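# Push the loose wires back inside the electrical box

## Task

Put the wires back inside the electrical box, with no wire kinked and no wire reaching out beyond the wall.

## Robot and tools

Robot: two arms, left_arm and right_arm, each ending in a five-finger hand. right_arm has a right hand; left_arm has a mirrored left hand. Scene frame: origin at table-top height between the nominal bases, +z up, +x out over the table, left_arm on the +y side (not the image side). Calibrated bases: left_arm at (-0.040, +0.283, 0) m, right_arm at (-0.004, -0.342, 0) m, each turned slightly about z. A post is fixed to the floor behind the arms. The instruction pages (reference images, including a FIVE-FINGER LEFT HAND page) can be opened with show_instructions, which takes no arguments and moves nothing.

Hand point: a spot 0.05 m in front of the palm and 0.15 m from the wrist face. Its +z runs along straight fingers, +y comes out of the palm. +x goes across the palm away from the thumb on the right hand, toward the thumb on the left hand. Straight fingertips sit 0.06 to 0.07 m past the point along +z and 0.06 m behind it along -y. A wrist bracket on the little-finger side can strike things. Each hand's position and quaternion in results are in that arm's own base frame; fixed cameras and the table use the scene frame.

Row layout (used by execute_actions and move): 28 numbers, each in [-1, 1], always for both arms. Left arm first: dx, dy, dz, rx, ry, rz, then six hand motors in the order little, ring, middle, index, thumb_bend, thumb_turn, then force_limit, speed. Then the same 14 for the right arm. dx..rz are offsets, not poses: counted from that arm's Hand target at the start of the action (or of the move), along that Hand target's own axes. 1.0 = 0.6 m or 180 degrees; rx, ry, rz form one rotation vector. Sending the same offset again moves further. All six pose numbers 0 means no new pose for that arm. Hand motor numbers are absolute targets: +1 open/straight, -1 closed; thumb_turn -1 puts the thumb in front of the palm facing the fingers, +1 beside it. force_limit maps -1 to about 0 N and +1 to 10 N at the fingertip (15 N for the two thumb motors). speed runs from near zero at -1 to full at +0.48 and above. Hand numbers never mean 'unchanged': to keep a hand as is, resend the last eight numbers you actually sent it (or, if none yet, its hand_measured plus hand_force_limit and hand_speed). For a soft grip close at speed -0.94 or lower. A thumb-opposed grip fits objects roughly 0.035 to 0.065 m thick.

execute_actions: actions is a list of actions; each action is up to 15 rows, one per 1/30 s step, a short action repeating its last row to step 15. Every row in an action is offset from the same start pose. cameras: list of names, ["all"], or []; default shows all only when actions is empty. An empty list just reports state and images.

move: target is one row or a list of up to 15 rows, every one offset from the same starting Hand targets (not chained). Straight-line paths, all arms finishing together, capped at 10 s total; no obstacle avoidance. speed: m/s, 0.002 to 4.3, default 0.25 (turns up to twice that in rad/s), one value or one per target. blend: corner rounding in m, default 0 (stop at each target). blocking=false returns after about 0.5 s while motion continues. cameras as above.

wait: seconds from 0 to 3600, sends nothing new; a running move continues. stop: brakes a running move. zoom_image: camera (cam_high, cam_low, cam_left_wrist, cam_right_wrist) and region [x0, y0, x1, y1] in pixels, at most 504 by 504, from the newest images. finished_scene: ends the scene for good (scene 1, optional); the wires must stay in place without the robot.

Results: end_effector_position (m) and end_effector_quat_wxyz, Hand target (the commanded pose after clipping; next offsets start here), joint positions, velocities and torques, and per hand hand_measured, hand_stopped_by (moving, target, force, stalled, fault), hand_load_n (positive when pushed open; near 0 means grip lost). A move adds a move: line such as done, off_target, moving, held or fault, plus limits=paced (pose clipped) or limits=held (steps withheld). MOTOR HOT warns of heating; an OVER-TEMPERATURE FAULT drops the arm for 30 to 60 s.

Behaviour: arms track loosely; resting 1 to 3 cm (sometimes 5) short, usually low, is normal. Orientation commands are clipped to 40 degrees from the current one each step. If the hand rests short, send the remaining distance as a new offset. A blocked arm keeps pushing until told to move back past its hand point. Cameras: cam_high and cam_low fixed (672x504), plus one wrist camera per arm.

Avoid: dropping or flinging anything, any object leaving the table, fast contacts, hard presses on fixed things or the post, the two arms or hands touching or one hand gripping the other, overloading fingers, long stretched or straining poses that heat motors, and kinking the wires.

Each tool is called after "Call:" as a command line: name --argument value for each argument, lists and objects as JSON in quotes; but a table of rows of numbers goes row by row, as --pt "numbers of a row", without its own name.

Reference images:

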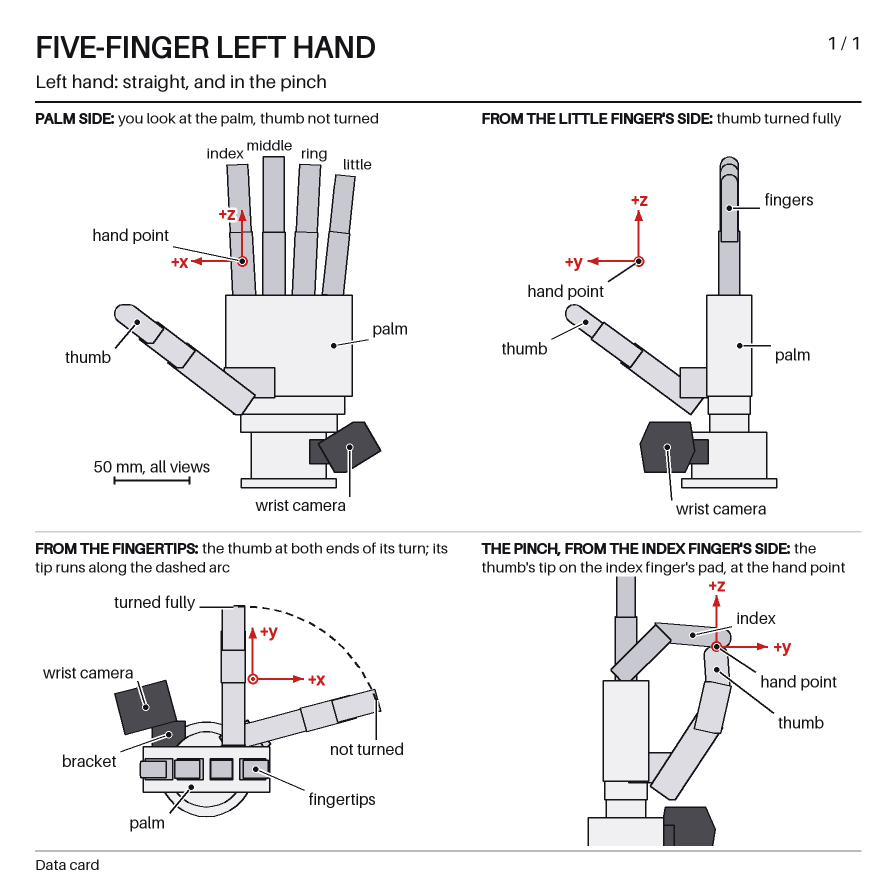

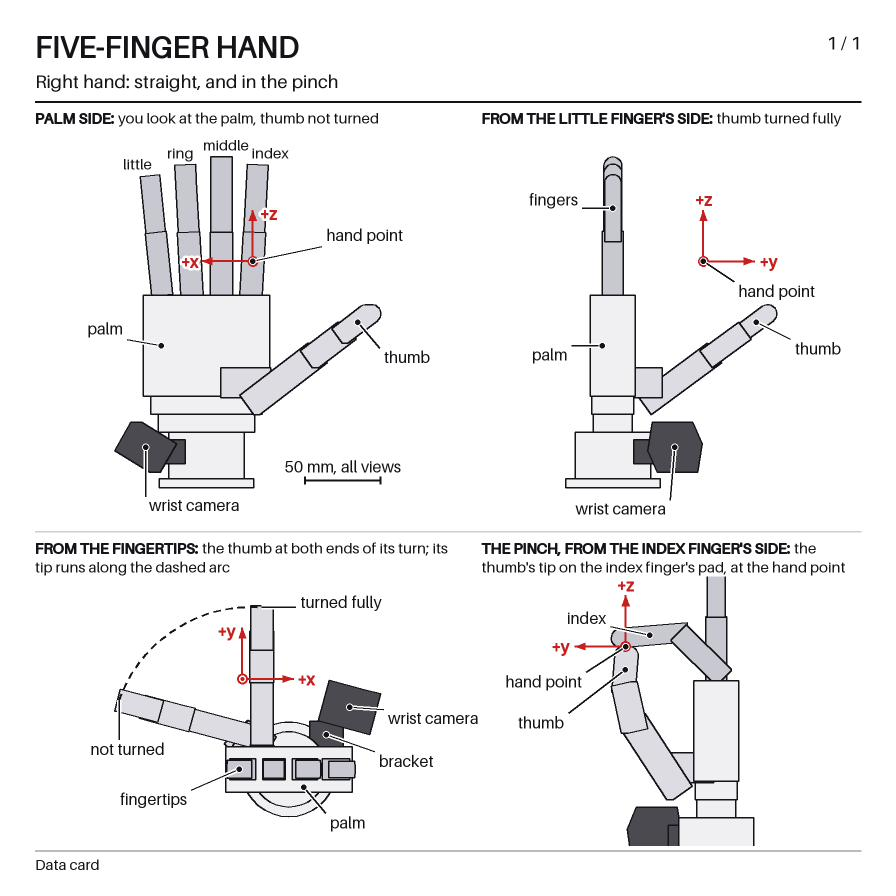

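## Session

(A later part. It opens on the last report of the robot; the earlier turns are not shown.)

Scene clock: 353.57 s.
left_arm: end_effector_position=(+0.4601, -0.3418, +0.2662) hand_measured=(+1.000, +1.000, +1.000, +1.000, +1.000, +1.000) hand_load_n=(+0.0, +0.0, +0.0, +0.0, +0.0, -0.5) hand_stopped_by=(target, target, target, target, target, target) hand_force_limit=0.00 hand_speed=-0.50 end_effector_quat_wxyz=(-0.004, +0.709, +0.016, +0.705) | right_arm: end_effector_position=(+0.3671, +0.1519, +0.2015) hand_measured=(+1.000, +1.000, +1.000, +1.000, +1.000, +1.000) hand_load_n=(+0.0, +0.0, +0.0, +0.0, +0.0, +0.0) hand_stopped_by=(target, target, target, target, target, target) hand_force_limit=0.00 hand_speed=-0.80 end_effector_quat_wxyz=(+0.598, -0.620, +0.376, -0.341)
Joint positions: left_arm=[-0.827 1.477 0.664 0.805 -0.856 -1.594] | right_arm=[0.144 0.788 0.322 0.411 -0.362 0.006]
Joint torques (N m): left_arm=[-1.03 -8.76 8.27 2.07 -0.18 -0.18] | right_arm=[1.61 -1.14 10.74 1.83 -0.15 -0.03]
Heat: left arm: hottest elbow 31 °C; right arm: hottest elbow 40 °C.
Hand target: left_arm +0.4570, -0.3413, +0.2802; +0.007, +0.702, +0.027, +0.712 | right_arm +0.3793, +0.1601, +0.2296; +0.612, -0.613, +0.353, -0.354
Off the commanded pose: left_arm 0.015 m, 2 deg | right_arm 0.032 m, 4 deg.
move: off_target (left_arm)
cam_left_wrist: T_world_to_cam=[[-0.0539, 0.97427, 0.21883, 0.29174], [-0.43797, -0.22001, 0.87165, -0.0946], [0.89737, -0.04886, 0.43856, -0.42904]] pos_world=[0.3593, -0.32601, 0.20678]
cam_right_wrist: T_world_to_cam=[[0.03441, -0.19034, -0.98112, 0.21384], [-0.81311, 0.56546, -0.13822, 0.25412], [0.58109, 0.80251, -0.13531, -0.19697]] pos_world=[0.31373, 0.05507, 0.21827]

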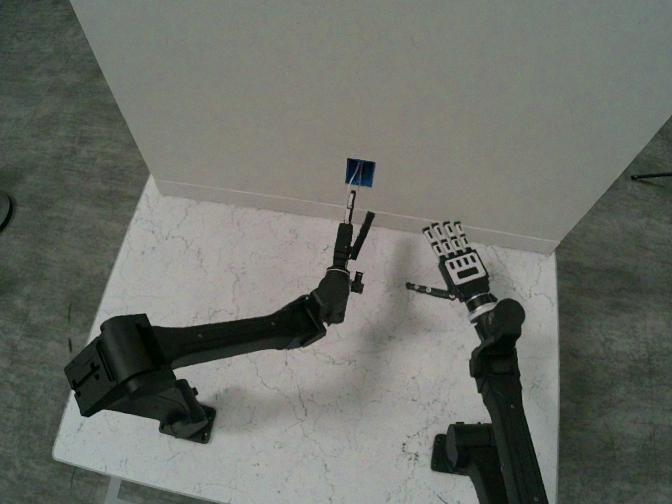

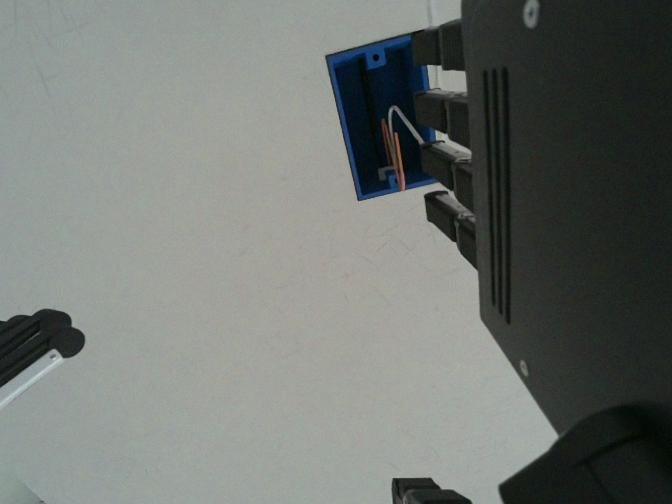

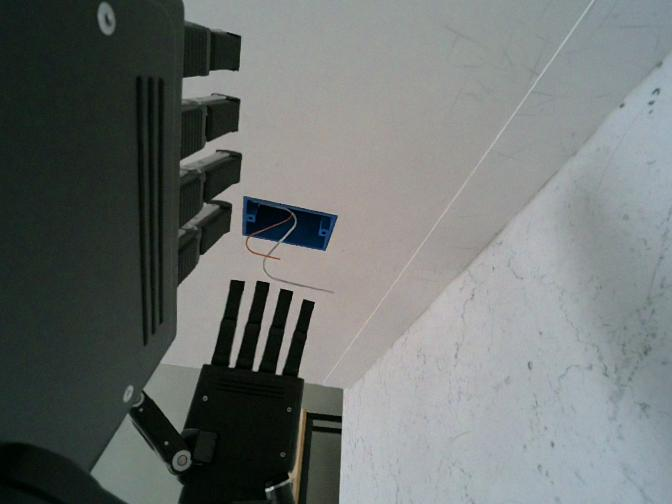

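Call:
move --target '[-0.0182,-0.0653,-0.0318,0,0,0,-1,0,0,0,1,1,0,-0.3,0,0,0,0,0,0,1,1,1,1,1,1,0,-0.8]' --speed 0.08 --cameras '["cam_high","cam_low","cam_left_wrist","cam_right_wrist"]'

Call:
zoom_image --camera "cam_high" --region '[320, 140, 420, 240]'

Call:
zoom_image --camera "cam_right_wrist" --region '[170, 180, 370, 380]'

Scene clock: 387.40 s.
left_arm: end_effector_position=(+0.4367, -0.3077, +0.2512) hand_measured=(-1.000, +0.000, +0.000, +0.000, +1.000, +1.000) hand_load_n=(+0.0, +0.0, +0.0, +0.0, +0.0, +0.0) hand_stopped_by=(target, target, target, target, target, target) hand_force_limit=0.00 hand_speed=-0.30 end_effector_quat_wxyz=(-0.006, +0.712, +0.011, +0.702) | right_arm: end_effector_position=(+0.3671, +0.1519, +0.2015) hand_measured=(+1.000, +1.000, +1.000, +1.000, +1.000, +1.000) hand_load_n=(+0.0, +0.0, +0.0, +0.0, +0.0, -0.5) hand_stopped_by=(target, target, target, target, target, target) hand_force_limit=0.00 hand_speed=-0.80 end_effector_quat_wxyz=(+0.598, -0.620, +0.376, -0.341)
Joint positions: left_arm=[-0.808 1.407 0.541 0.844 -0.833 -1.594] | right_arm=[0.144 0.788 0.322 0.411 -0.362 0.006]
Joint torques (N m): left_arm=[0.09 -7.47 7.94 2.63 0.16 -0.2] | right_arm=[1.61 -1.03 10.76 1.83 -0.15 -0.04]
Heat: left arm: hottest elbow 30 °C; right arm: hottest elbow 41 °C.
Hand target: left_arm +0.4370, -0.3032, +0.2674; +0.007, +0.702, +0.027, +0.712 | right_arm +0.3793, +0.1601, +0.2296; +0.612, -0.613, +0.353, -0.354
Off the commanded pose: left_arm 0.017 m, 3 deg | right_arm 0.032 m, 4 deg.
move: off_target (left_arm)
cam_left_wrist: T_world_to_cam=[[-0.04821, 0.97248, 0.22793, 0.25523], [-0.43111, -0.2261, 0.87351, -0.08955], [0.90101, -0.05615, 0.43014, -0.40144]] pos_world=[0.3354, -0.291, 0.19273]
cam_right_wrist: T_world_to_cam=[[0.03441, -0.19034, -0.98112, 0.21384], [-0.81311, 0.56546, -0.13822, 0.25412], [0.58109, 0.80251, -0.13531, -0.19697]] pos_world=[0.31373, 0.05507, 0.21827]

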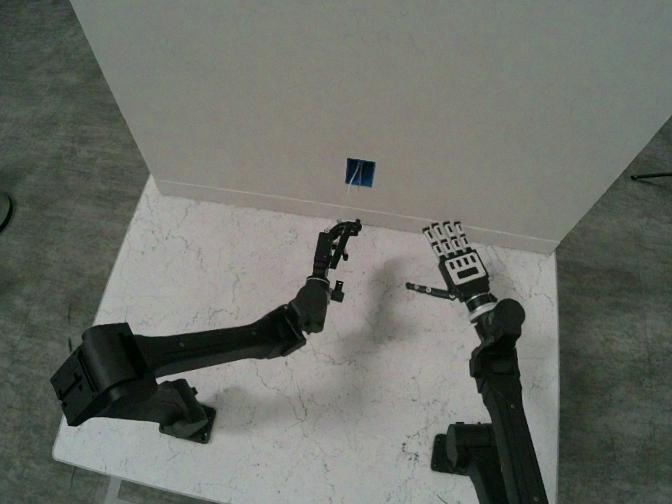

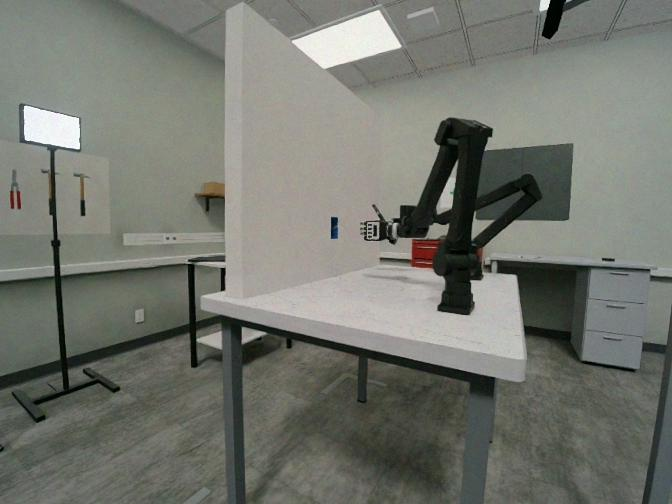

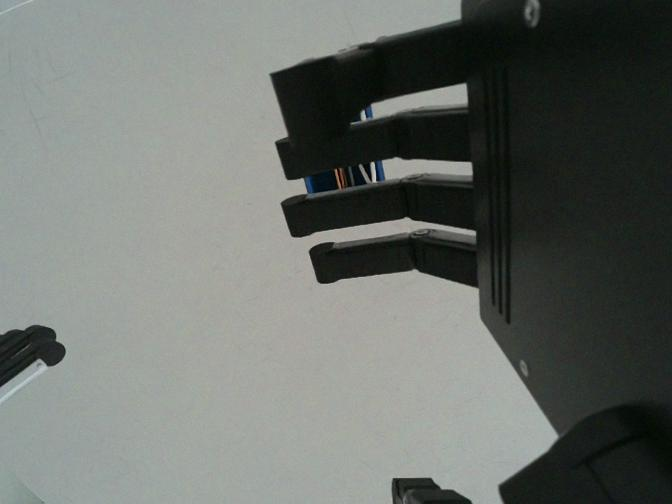

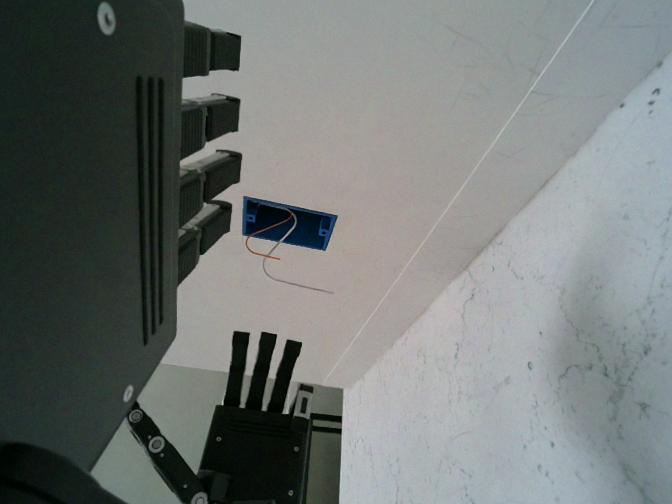

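Scaled by 5.040 from the camera's image (finer frame: 960x720).

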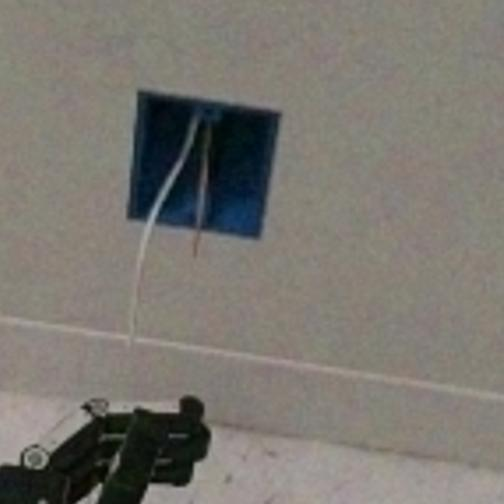

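Scaled by 2.520 from the camera's image (finer frame: 960x720).

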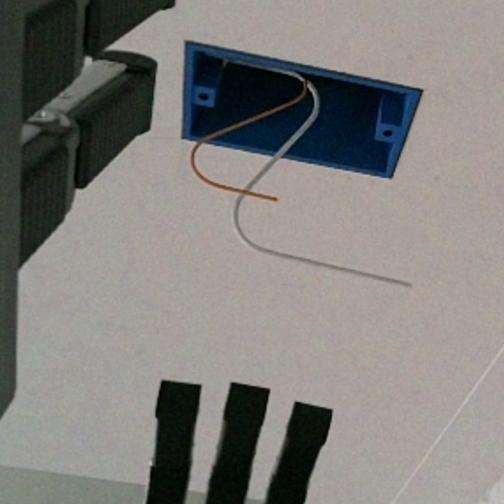

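Call:
move --pt "0.0015 -0.0028 -0.1 0 0 0.5 -1 -0.4 -0.4 -0.4 1 1 0 -0.3 0 0 0 0 0 0 1 1 1 1 1 1 0 -0.8" --pt "-0.087 -0.0478 0.0552 0.0114 -0.2051 -0.9644 -1 -0.4 -0.4 -0.4 1 1 0 -0.3 0 0 0 0 0 0 1 1 1 1 1 1 0 -0.8" --speed 0.2 --cameras '["all"]'

Call:
zoom_image --camera "cam_high" --region '[320, 140, 420, 240]'

Call:
zoom_image --camera "cam_right_wrist" --region '[170, 180, 370, 380]'

Scene clock: 434.60 s.
left_arm: end_effector_position=(+0.4571, -0.2693, +0.1962) hand_measured=(-1.000, -0.400, -0.400, -0.400, +1.000, +1.000) hand_load_n=(+0.0, +0.0, +0.0, +0.0, +0.0, +0.0) hand_stopped_by=(target, target, target, target, target, target) hand_force_limit=0.00 hand_speed=-0.30 end_effector_quat_wxyz=(+0.681, +0.142, +0.705, -0.136) | right_arm: end_effector_position=(+0.3671, +0.1519, +0.2015) hand_measured=(+1.000, +1.000, +1.000, +1.000, +1.000, +1.000) hand_load_n=(+0.0, +0.0, +0.0, +0.0, +0.0, +0.0) hand_stopped_by=(target, target, target, target, target, target) hand_force_limit=0.00 hand_speed=-0.80 end_effector_quat_wxyz=(+0.598, -0.620, +0.376, -0.341)
Joint positions: left_arm=[-0.774 1.396 0.578 0.78 -0.379 1.559] | right_arm=[0.144 0.788 0.322 0.411 -0.362 0.006]
Joint torques (N m): left_arm=[0.15 -5.77 11.89 2.07 0.17 0.11] | right_arm=[1.61 -1.08 10.74 1.84 -0.15 -0.04]
Heat: left arm: hottest elbow 29 °C; right arm: hottest elbow 42 °C.
Hand target: left_arm +0.4701, -0.2762, +0.2143; +0.693, +0.138, +0.694, -0.138 | right_arm +0.3793, +0.1601, +0.2296; +0.612, -0.613, +0.353, -0.354
Off the commanded pose: left_arm 0.023 m, 2 deg | right_arm 0.032 m, 4 deg.
move: off_target (left_arm)
cam_left_wrist: T_world_to_cam=[[-0.40663, -0.88264, -0.2358, -0.01342], [-0.35583, 0.39074, -0.84895, 0.44558], [0.84145, -0.2613, -0.47296, -0.24495]] pos_world=[0.35921, -0.24995, 0.25926]
cam_right_wrist: T_world_to_cam=[[0.03441, -0.19034, -0.98112, 0.21384], [-0.81311, 0.56546, -0.13822, 0.25412], [0.58109, 0.80251, -0.13531, -0.19697]] pos_world=[0.31373, 0.05507, 0.21827]

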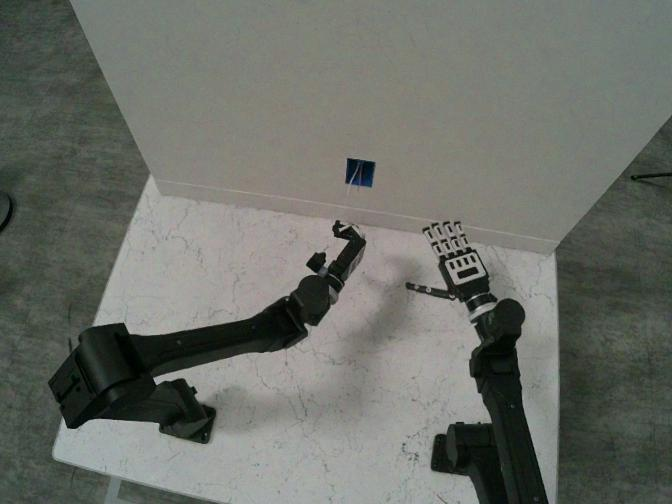

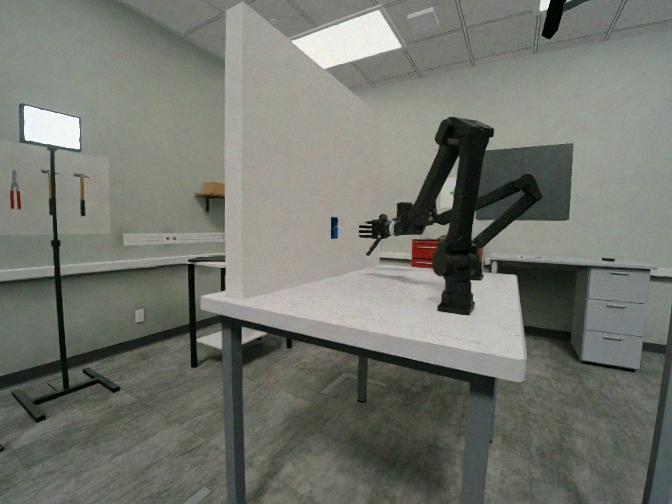

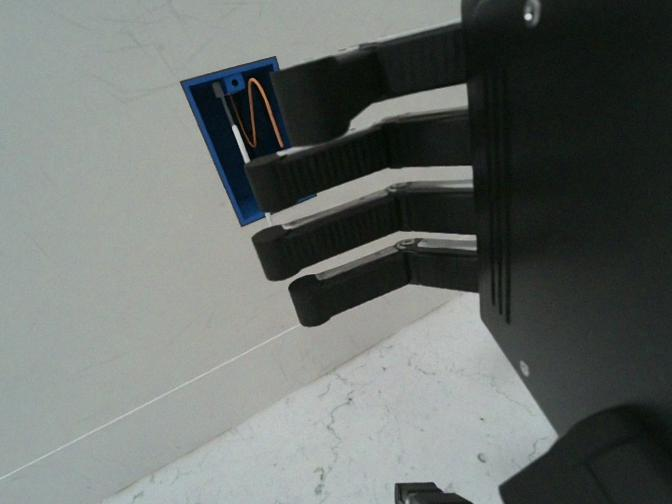

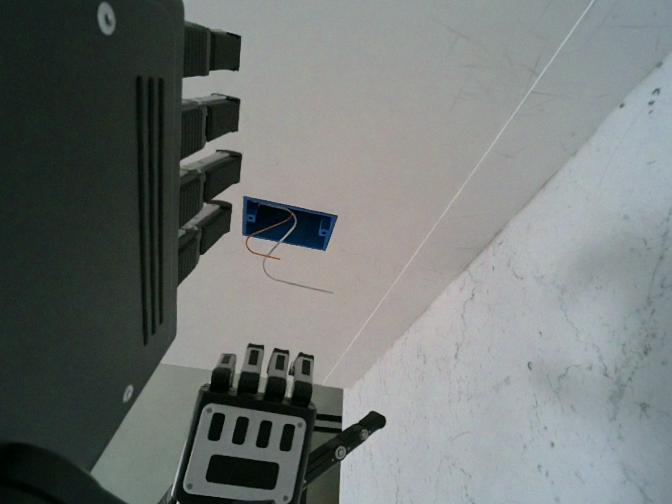

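Scaled by 5.040 from the camera's image (finer frame: 960x720).

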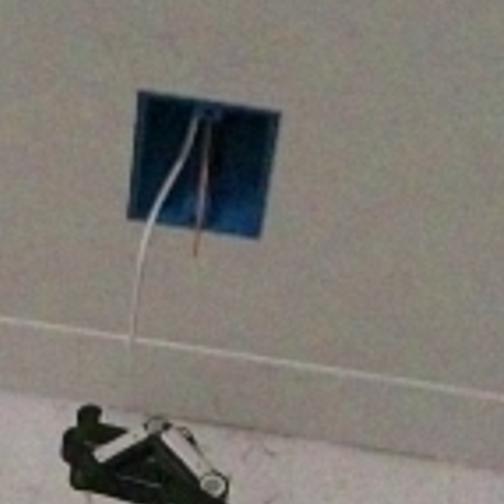

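Scaled by 2.520 from the camera's image (finer frame: 960x720).

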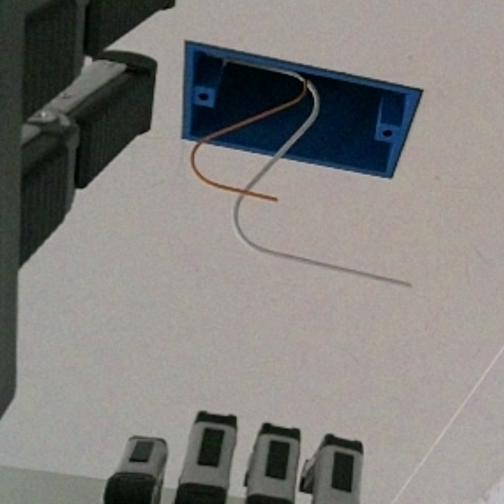

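Call:
zoom_image --camera "cam_high" --region '[325, 210, 375, 260]'

Call:
zoom_image --camera "cam_right_wrist" --region '[190, 330, 330, 470]'

Scaled by 10.080 from the camera's image (finer frame: 960x720).

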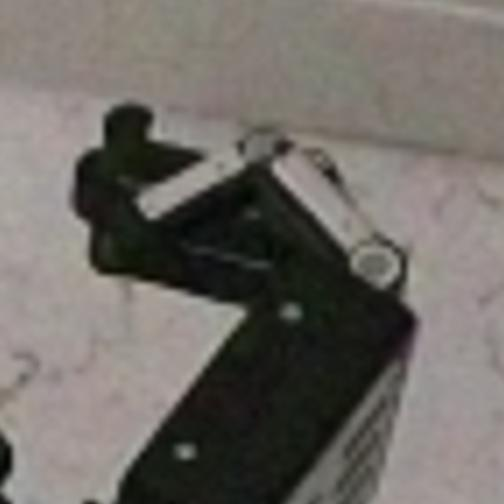

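Scaled by 3.600 from the camera's image (finer frame: 960x720).

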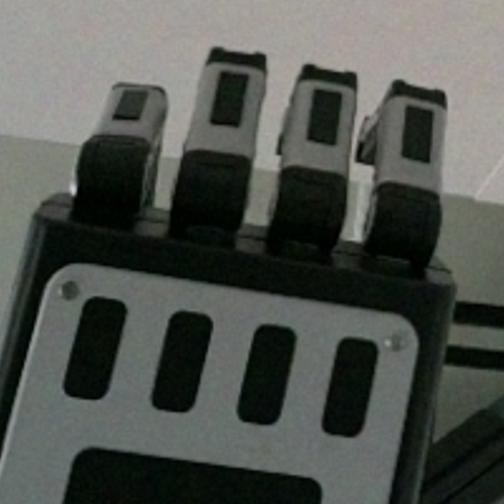

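Call:
move --pt "0 -0.0255 -0.0616 0 0 0 -1 -1 0 0 1 1 0 -0.3 0 0 0 0 0 0 1 1 1 1 1 1 0 -0.8" --pt "0.0167 -0.0385 -0.0057 -0.1048 -0.1055 -0.4919 -1 -1 0 0 1 1 0 -0.3 0 0 0 0 0 0 1 1 1 1 1 1 0 -0.8" --speed 0.2 --cameras '["all"]'

Call:
zoom_image --camera "cam_high" --region '[320, 140, 420, 240]'

Call:
zoom_image --camera "cam_right_wrist" --region '[170, 180, 370, 380]'

Scene clock: 503.67 s.
left_arm: end_effector_position=(+0.4445, -0.2889, +0.1802) hand_measured=(-1.000, -1.000, +0.000, +0.000, +1.000, +1.000) hand_load_n=(+0.0, +0.0, +0.0, +0.0, +0.0, -0.5) hand_stopped_by=(target, target, target, target, target, target) hand_force_limit=0.00 hand_speed=-0.30 end_effector_quat_wxyz=(+0.508, -0.500, +0.513, -0.478) | right_arm: end_effector_position=(+0.3671, +0.1519, +0.2015) hand_measured=(+1.000, +1.000, +1.000, +1.000, +1.000, +1.000) hand_load_n=(+0.0, +0.0, +0.0, +0.0, +0.0, +0.0) hand_stopped_by=(target, target, target, target, target, target) hand_force_limit=0.00 hand_speed=-0.80 end_effector_quat_wxyz=(+0.598, -0.620, +0.376, -0.341)
Joint positions: left_arm=[-0.808 1.377 0.61 0.726 -0.825 0.013] | right_arm=[0.144 0.788 0.322 0.411 -0.362 0.006]
Joint torques (N m): left_arm=[0.15 -6.53 12.51 1.43 -0.2 -0.17] | right_arm=[1.55 -1.08 10.78 1.85 -0.15 -0.03]
Heat: left arm: hottest elbow 31 °C; right arm: hottest elbow 42 °C.
Hand target: left_arm +0.4582, -0.2962, +0.2043; +0.508, -0.507, +0.492, -0.493 | right_arm +0.3793, +0.1601, +0.2296; +0.612, -0.613, +0.353, -0.354
Off the commanded pose: left_arm 0.029 m, 3 deg | right_arm 0.032 m, 4 deg.
move: off_target (left_arm)
cam_left_wrist: T_world_to_cam=[[0.00384, -0.27649, 0.96101, -0.2626], [-0.44123, -0.86287, -0.24649, 0.00234], [0.89738, -0.42308, -0.12531, -0.38125]] pos_world=[0.34416, -0.23189, 0.20516]
cam_right_wrist: T_world_to_cam=[[0.03441, -0.19034, -0.98112, 0.21384], [-0.81311, 0.56546, -0.13822, 0.25412], [0.58109, 0.80251, -0.13531, -0.19697]] pos_world=[0.31373, 0.05507, 0.21827]

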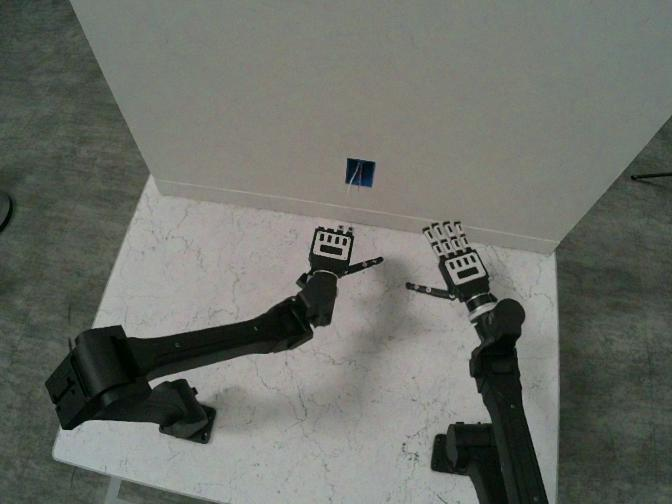

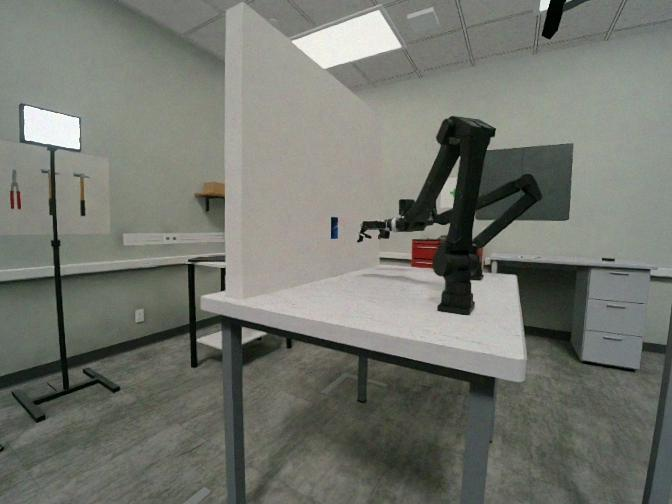

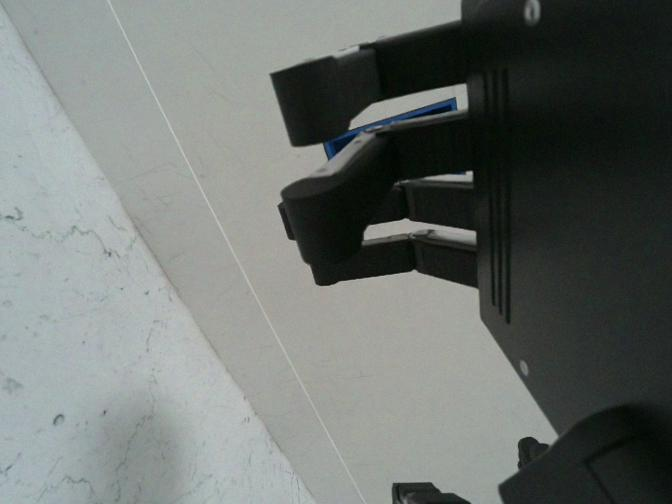

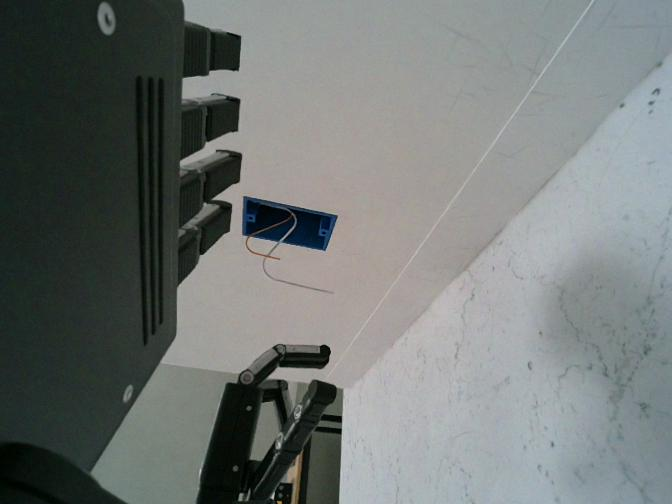

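Scaled by 5.040 from the camera's image (finer frame: 960x720).

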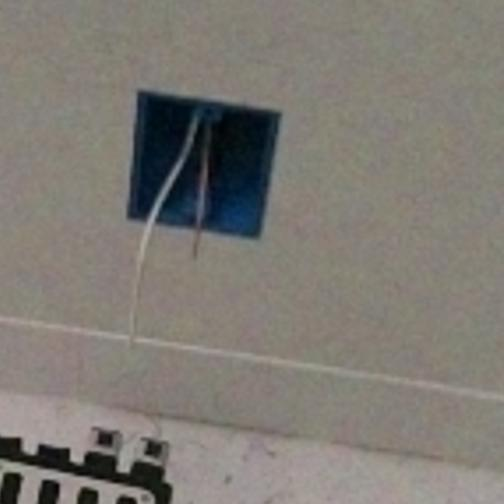

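Scaled by 2.520 from the camera's image (finer frame: 960x720).

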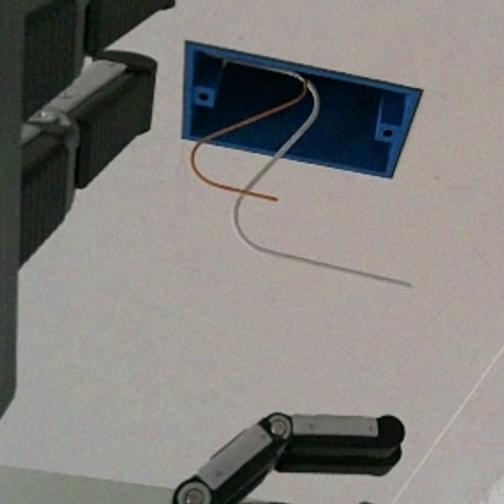

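Call:
move --target '[0.0045,-0.015,0.06,0.0083,0,-0.0138,-1,-1,-0.15,-0.15,1,1,0,-0.3,0,0,0,0,0,0,1,1,1,1,1,1,0,-0.8]' --speed 0.1 --cameras '["cam_high","cam_right_wrist"]'

Call:
zoom_image --camera "cam_high" --region '[320, 140, 420, 240]'

Call:
zoom_image --camera "cam_right_wrist" --region '[170, 180, 370, 380]'

Scene clock: 514.87 s.
left_arm: end_effector_position=(+0.4788, -0.2868, +0.1880) hand_measured=(-1.000, -1.000, -0.150, -0.150, +1.000, +1.000) hand_load_n=(+0.0, +0.0, -0.5, +0.0, +0.0, +0.0) hand_stopped_by=(target, target, target, target, target, target) hand_force_limit=0.00 hand_speed=-0.30 end_effector_quat_wxyz=(+0.505, -0.508, +0.499, -0.486) | right_arm: end_effector_position=(+0.3671, +0.1519, +0.2015) hand_measured=(+1.000, +1.000, +1.000, +1.000, +1.000, +1.000) hand_load_n=(+0.0, +0.0, +0.0, +0.0, +0.0, +0.0) hand_stopped_by=(target, target, target, target, target, target) hand_force_limit=0.00 hand_speed=-0.80 end_effector_quat_wxyz=(+0.598, -0.620, +0.376, -0.341)
Joint positions: left_arm=[-0.743 1.427 0.672 0.733 -0.771 -0.005] | right_arm=[0.144 0.788 0.322 0.411 -0.362 0.006]
Joint torques (N m): left_arm=[-0.03 -6.53 12.59 2.66 0.17 -0.2] | right_arm=[1.55 -1.08 10.73 1.84 -0.16 -0.04]
Heat: left arm: hottest elbow 31 °C; right arm: hottest elbow 42 °C.
Hand target: left_arm +0.4942, -0.2978, +0.2133; +0.503, -0.511, +0.475, -0.510 | right_arm +0.3793, +0.1601, +0.2296; +0.612, -0.613, +0.353, -0.354
Off the commanded pose: left_arm 0.032 m, 4 deg | right_arm 0.032 m, 4 deg.
move: off_target (left_arm)
cam_right_wrist: T_world_to_cam=[[0.03441, -0.19034, -0.98112, 0.21384], [-0.81311, 0.56546, -0.13822, 0.25412], [0.58109, 0.80251, -0.13531, -0.19697]] pos_world=[0.31373, 0.05507, 0.21827]

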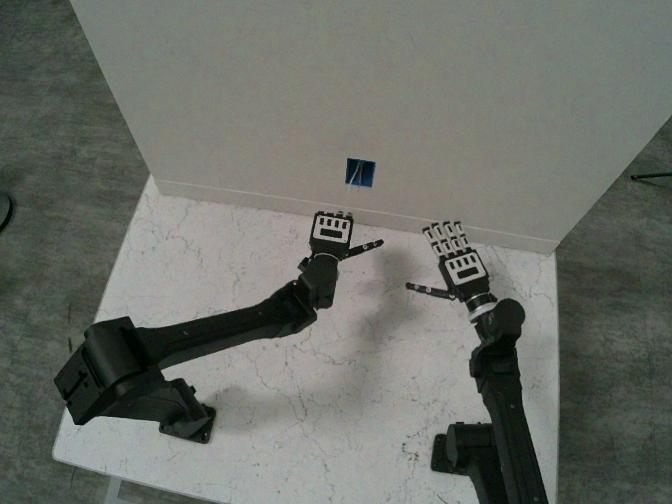

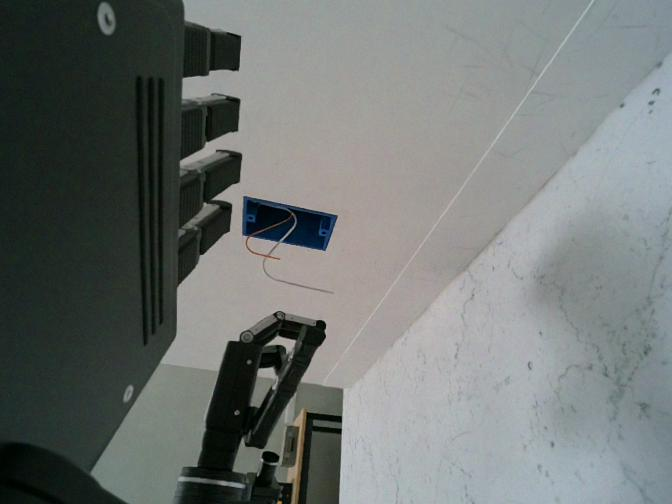

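Scaled by 5.040 from the camera's image (finer frame: 960x720).

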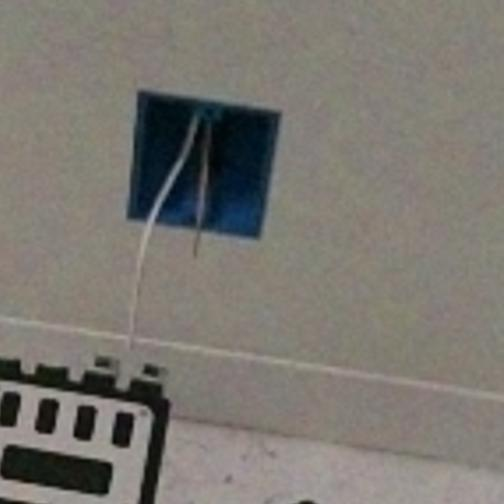

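Scaled by 2.520 from the camera's image (finer frame: 960x720).

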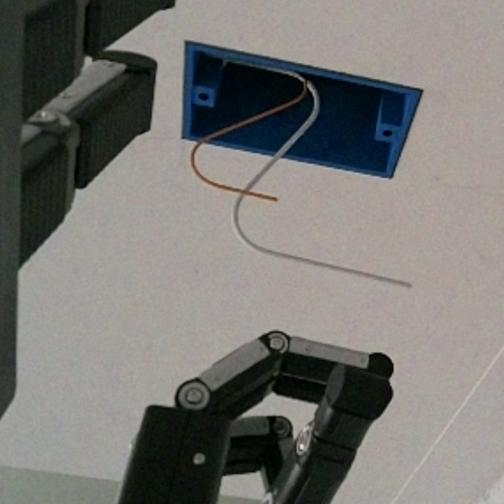

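Call:
zoom_image --camera "cam_high" --region '[325, 150, 375, 225]'

Scaled by 6.720 from the camera's image (finer frame: 960x720).

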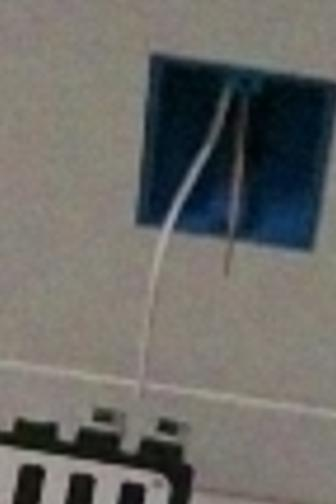

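Call:
move --target '[0.0165,0.002,0.0495,0,0,0,-1,-1,-0.15,-0.15,1,-1,0,-0.3,0,0,0,0,0,0,1,1,1,1,1,1,0,-0.8]' --speed 0.08 --cameras '["cam_high","cam_right_wrist"]'

Call:
zoom_image --camera "cam_high" --region '[325, 150, 375, 225]'

Call:
zoom_image --camera "cam_right_wrist" --region '[170, 180, 370, 380]'

Scene clock: 535.00 s.
left_arm: end_effector_position=(+0.5087, -0.2975, +0.1901) hand_measured=(-1.000, -1.000, -0.150, -0.150, +1.000, -1.000) hand_load_n=(+0.0, +0.0, +0.0, +0.0, +0.0, +0.0) hand_stopped_by=(target, target, target, target, target, target) hand_force_limit=0.00 hand_speed=-0.30 end_effector_quat_wxyz=(+0.505, -0.509, +0.496, -0.490) | right_arm: end_effector_position=(+0.3671, +0.1519, +0.2015) hand_measured=(+1.000, +1.000, +1.000, +1.000, +1.000, +1.000) hand_load_n=(+0.0, +0.0, +0.0, +0.0, +0.0, -0.5) hand_stopped_by=(target, target, target, target, target, target) hand_force_limit=0.00 hand_speed=-0.80 end_effector_quat_wxyz=(+0.598, -0.620, +0.376, -0.341)
Joint positions: left_arm=[-0.712 1.496 0.749 0.733 -0.739 -0.008] | right_arm=[0.144 0.788 0.322 0.411 -0.362 0.006]
Joint torques (N m): left_arm=[0.09 -7.53 12.72 2.32 0.17 -0.15] | right_arm=[1.55 -1.14 10.74 1.83 -0.15 -0.04]
Heat: left arm: hottest elbow 32 °C; right arm: hottest elbow 43 °C.
Hand target: left_arm +0.5242, -0.3067, +0.2134; +0.503, -0.511, +0.475, -0.510 | right_arm +0.3793, +0.1601, +0.2296; +0.612, -0.613, +0.353, -0.354
Off the commanded pose: left_arm 0.029 m, 3 deg | right_arm 0.032 m, 4 deg.
move: off_target (left_arm)
cam_right_wrist: T_world_to_cam=[[0.03441, -0.19034, -0.98112, 0.21384], [-0.81311, 0.56546, -0.13822, 0.25412], [0.58109, 0.80251, -0.13531, -0.19697]] pos_world=[0.31373, 0.05507, 0.21827]

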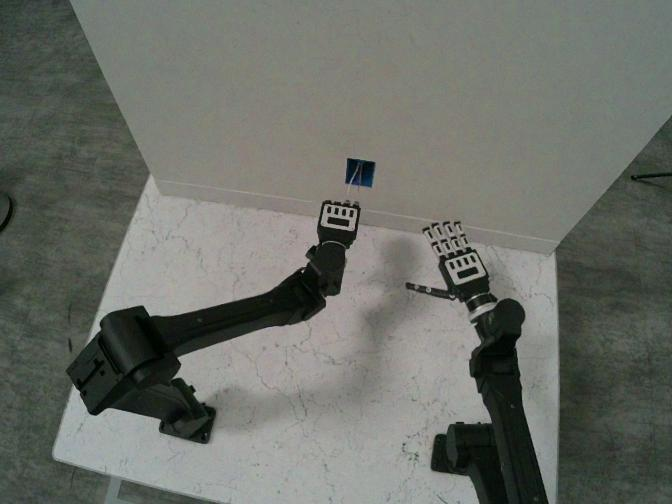

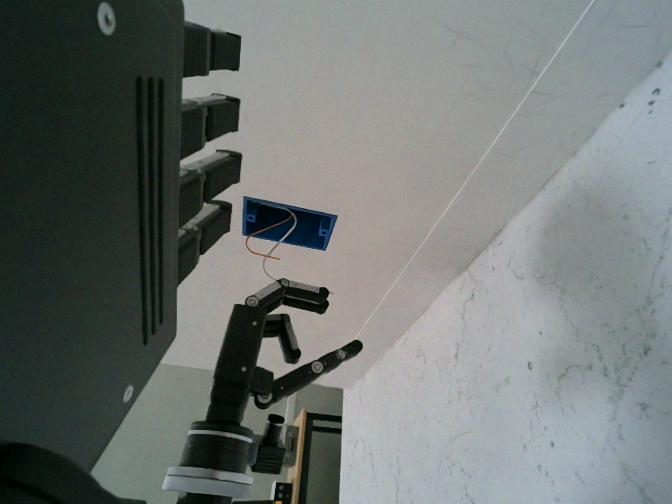

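Scaled by 6.720 from the camera's image (finer frame: 960x720).

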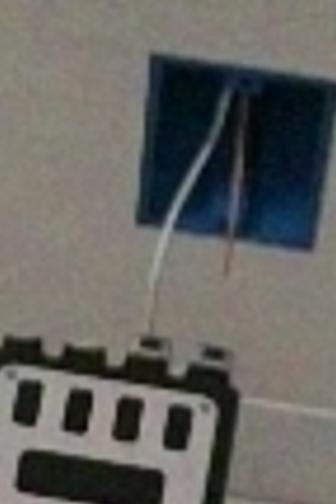

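Scaled by 2.520 from the camera's image (finer frame: 960x720).

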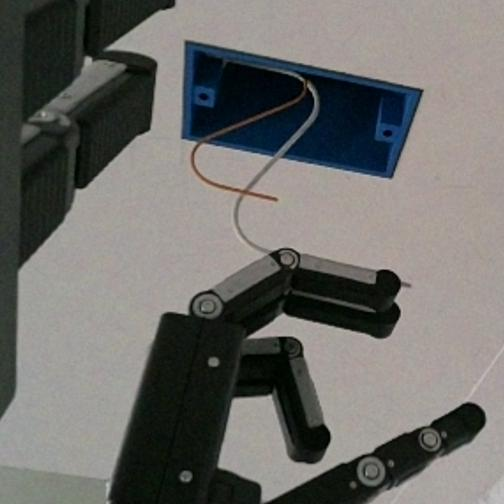

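Call:
move --target '[-0.0012,-0.009,0.042,0,0,0,-1,-1,-0.15,-0.15,1,-1,0,-0.3,0,0,0,0,0,0,1,1,1,1,1,1,0,-0.8]' --speed 0.05 --cameras '["cam_high","cam_right_wrist"]'

Call:
zoom_image --camera "cam_high" --region '[325, 150, 375, 225]'

Call:
zoom_image --camera "cam_right_wrist" --region '[200, 180, 360, 340]'

Scene clock: 541.73 s.
left_arm: end_effector_position=(+0.5341, -0.2982, +0.2000) hand_measured=(-1.000, -1.000, -0.150, -0.150, +1.000, -1.000) hand_load_n=(+0.0, +0.0, +0.0, +0.0, +0.0, +0.0) hand_stopped_by=(target, target, target, target, target, target) hand_force_limit=0.00 hand_speed=-0.30 end_effector_quat_wxyz=(+0.504, -0.508, +0.490, -0.497) | right_arm: end_effector_position=(+0.3671, +0.1519, +0.2015) hand_measured=(+1.000, +1.000, +1.000, +1.000, +1.000, +1.000) hand_load_n=(+0.0, +0.0, +0.0, +0.0, +0.0, +0.0) hand_stopped_by=(target, target, target, target, target, target) hand_force_limit=0.00 hand_speed=-0.80 end_effector_quat_wxyz=(+0.598, -0.620, +0.376, -0.341)
Joint positions: left_arm=[-0.674 1.528 0.806 0.725 -0.699 -0.01] | right_arm=[0.144 0.788 0.322 0.411 -0.362 0.006]
Joint torques (N m): left_arm=[0.09 -8.18 13.05 1.51 0.14 -0.16] | right_arm=[1.61 -1.08 10.78 1.85 -0.15 -0.04]
Heat: left arm: hottest elbow 33 °C; right arm: hottest elbow 43 °C.
Hand target: left_arm +0.5493, -0.3051, +0.2194; +0.503, -0.511, +0.475, -0.510 | right_arm +0.3793, +0.1601, +0.2296; +0.612, -0.613, +0.353, -0.354
Off the commanded pose: left_arm 0.025 m, 2 deg | right_arm 0.032 m, 4 deg.
move: off_target (left_arm)
cam_right_wrist: T_world_to_cam=[[0.03441, -0.19034, -0.98112, 0.21384], [-0.81311, 0.56546, -0.13822, 0.25412], [0.58109, 0.80251, -0.13531, -0.19697]] pos_world=[0.31373, 0.05507, 0.21827]

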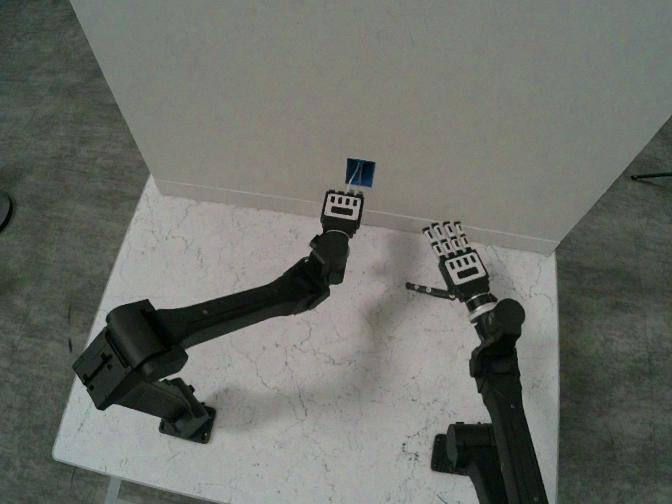

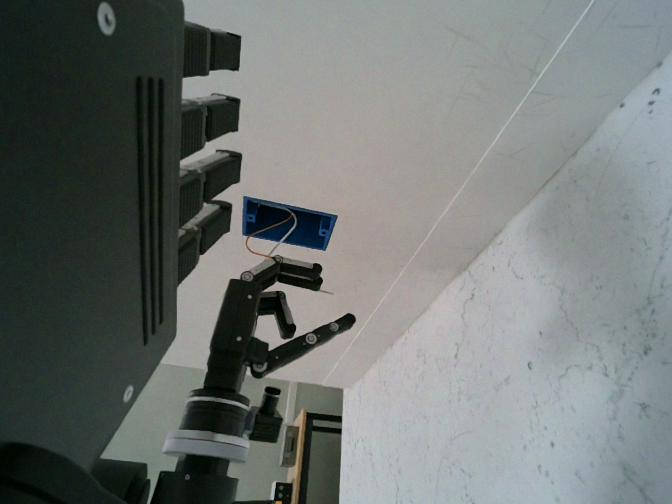

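Scaled by 6.720 from the camera's image (finer frame: 960x720).

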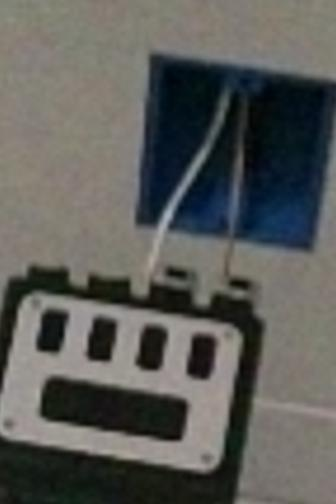

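Scaled by 3.150 from the camera's image (finer frame: 960x720).

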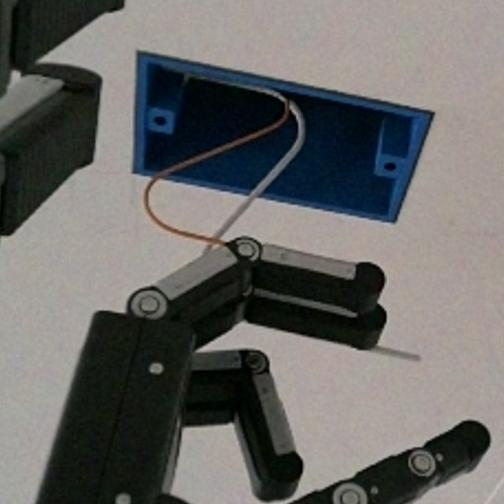

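Call:
move --pt "-0.002 0.005 -0.0585 0 0 0 -1 -1 -0.15 -0.15 1 -1 0 -0.3 0 0 0 0 0 0 1 1 1 1 1 1 0 -0.8" --pt "-0.0187 0.0043 -0.058 0 0 0 -1 -1 -0.15 -0.15 1 -1 0 -0.3 0 0 0 0 0 0 1 1 1 1 1 1 0 -0.8" --speed 0.08 --cameras '["cam_high","cam_right_wrist"]'

Call:
zoom_image --camera "cam_high" --region '[325, 150, 375, 225]'

Call:
zoom_image --camera "cam_right_wrist" --region '[200, 180, 360, 340]'

Scene clock: 552.53 s.
left_arm: end_effector_position=(+0.5114, -0.2974, +0.1972) hand_measured=(-1.000, -1.000, -0.150, -0.150, +1.000, -1.000) hand_load_n=(+0.0, +0.0, +0.0, +0.0, +0.0, +0.0) hand_stopped_by=(target, target, target, target, target, target) hand_force_limit=0.00 hand_speed=-0.30 end_effector_quat_wxyz=(+0.504, -0.509, +0.493, -0.494) | right_arm: end_effector_position=(+0.3671, +0.1519, +0.2015) hand_measured=(+1.000, +1.000, +1.000, +1.000, +1.000, +1.000) hand_load_n=(+0.0, +0.0, +0.0, -0.5, +0.0, -0.5) hand_stopped_by=(target, target, target, target, target, target) hand_force_limit=0.00 hand_speed=-0.80 end_effector_quat_wxyz=(+0.598, -0.620, +0.376, -0.341)
Joint positions: left_arm=[-0.707 1.489 0.758 0.725 -0.733 -0.01] | right_arm=[0.144 0.788 0.322 0.411 -0.362 0.006]
Joint torques (N m): left_arm=[0.15 -9.7 8.98 2.55 0.2 -0.14] | right_arm=[1.55 -1.08 10.73 1.81 -0.16 -0.03]
Heat: left arm: hottest elbow 33 °C; right arm: hottest elbow 43 °C.
Hand target: left_arm +0.5142, -0.2950, +0.2154; +0.503, -0.511, +0.475, -0.510 | right_arm +0.3793, +0.1601, +0.2296; +0.612, -0.613, +0.353, -0.354
Off the commanded pose: left_arm 0.019 m, 3 deg | right_arm 0.032 m, 4 deg.
move: off_target (left_arm)
cam_right_wrist: T_world_to_cam=[[0.03441, -0.19034, -0.98112, 0.21384], [-0.81311, 0.56546, -0.13822, 0.25412], [0.58109, 0.80251, -0.13531, -0.19697]] pos_world=[0.31373, 0.05507, 0.21827]

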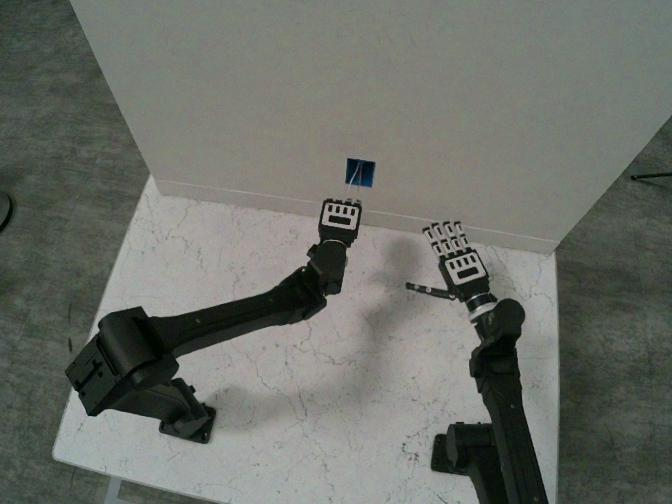

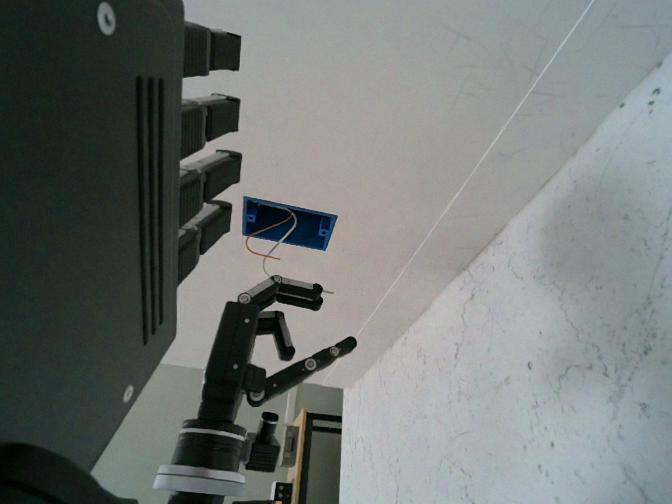

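Scaled by 6.720 from the camera's image (finer frame: 960x720).

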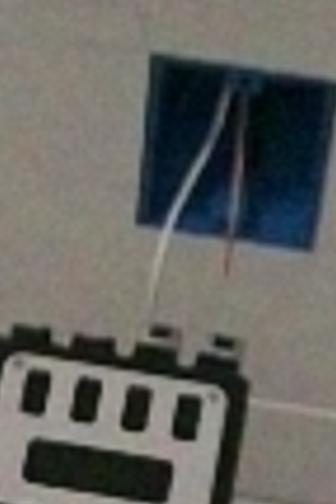

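Scaled by 3.150 from the camera's image (finer frame: 960x720).

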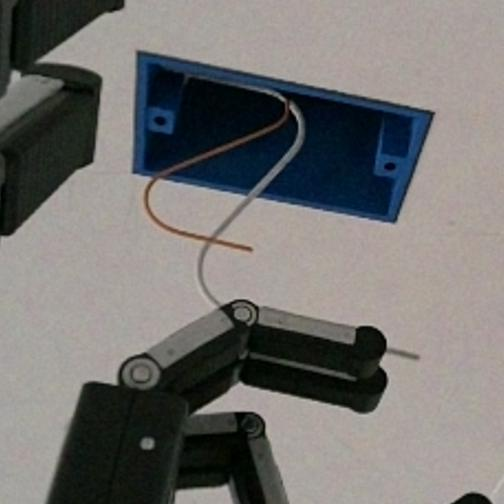

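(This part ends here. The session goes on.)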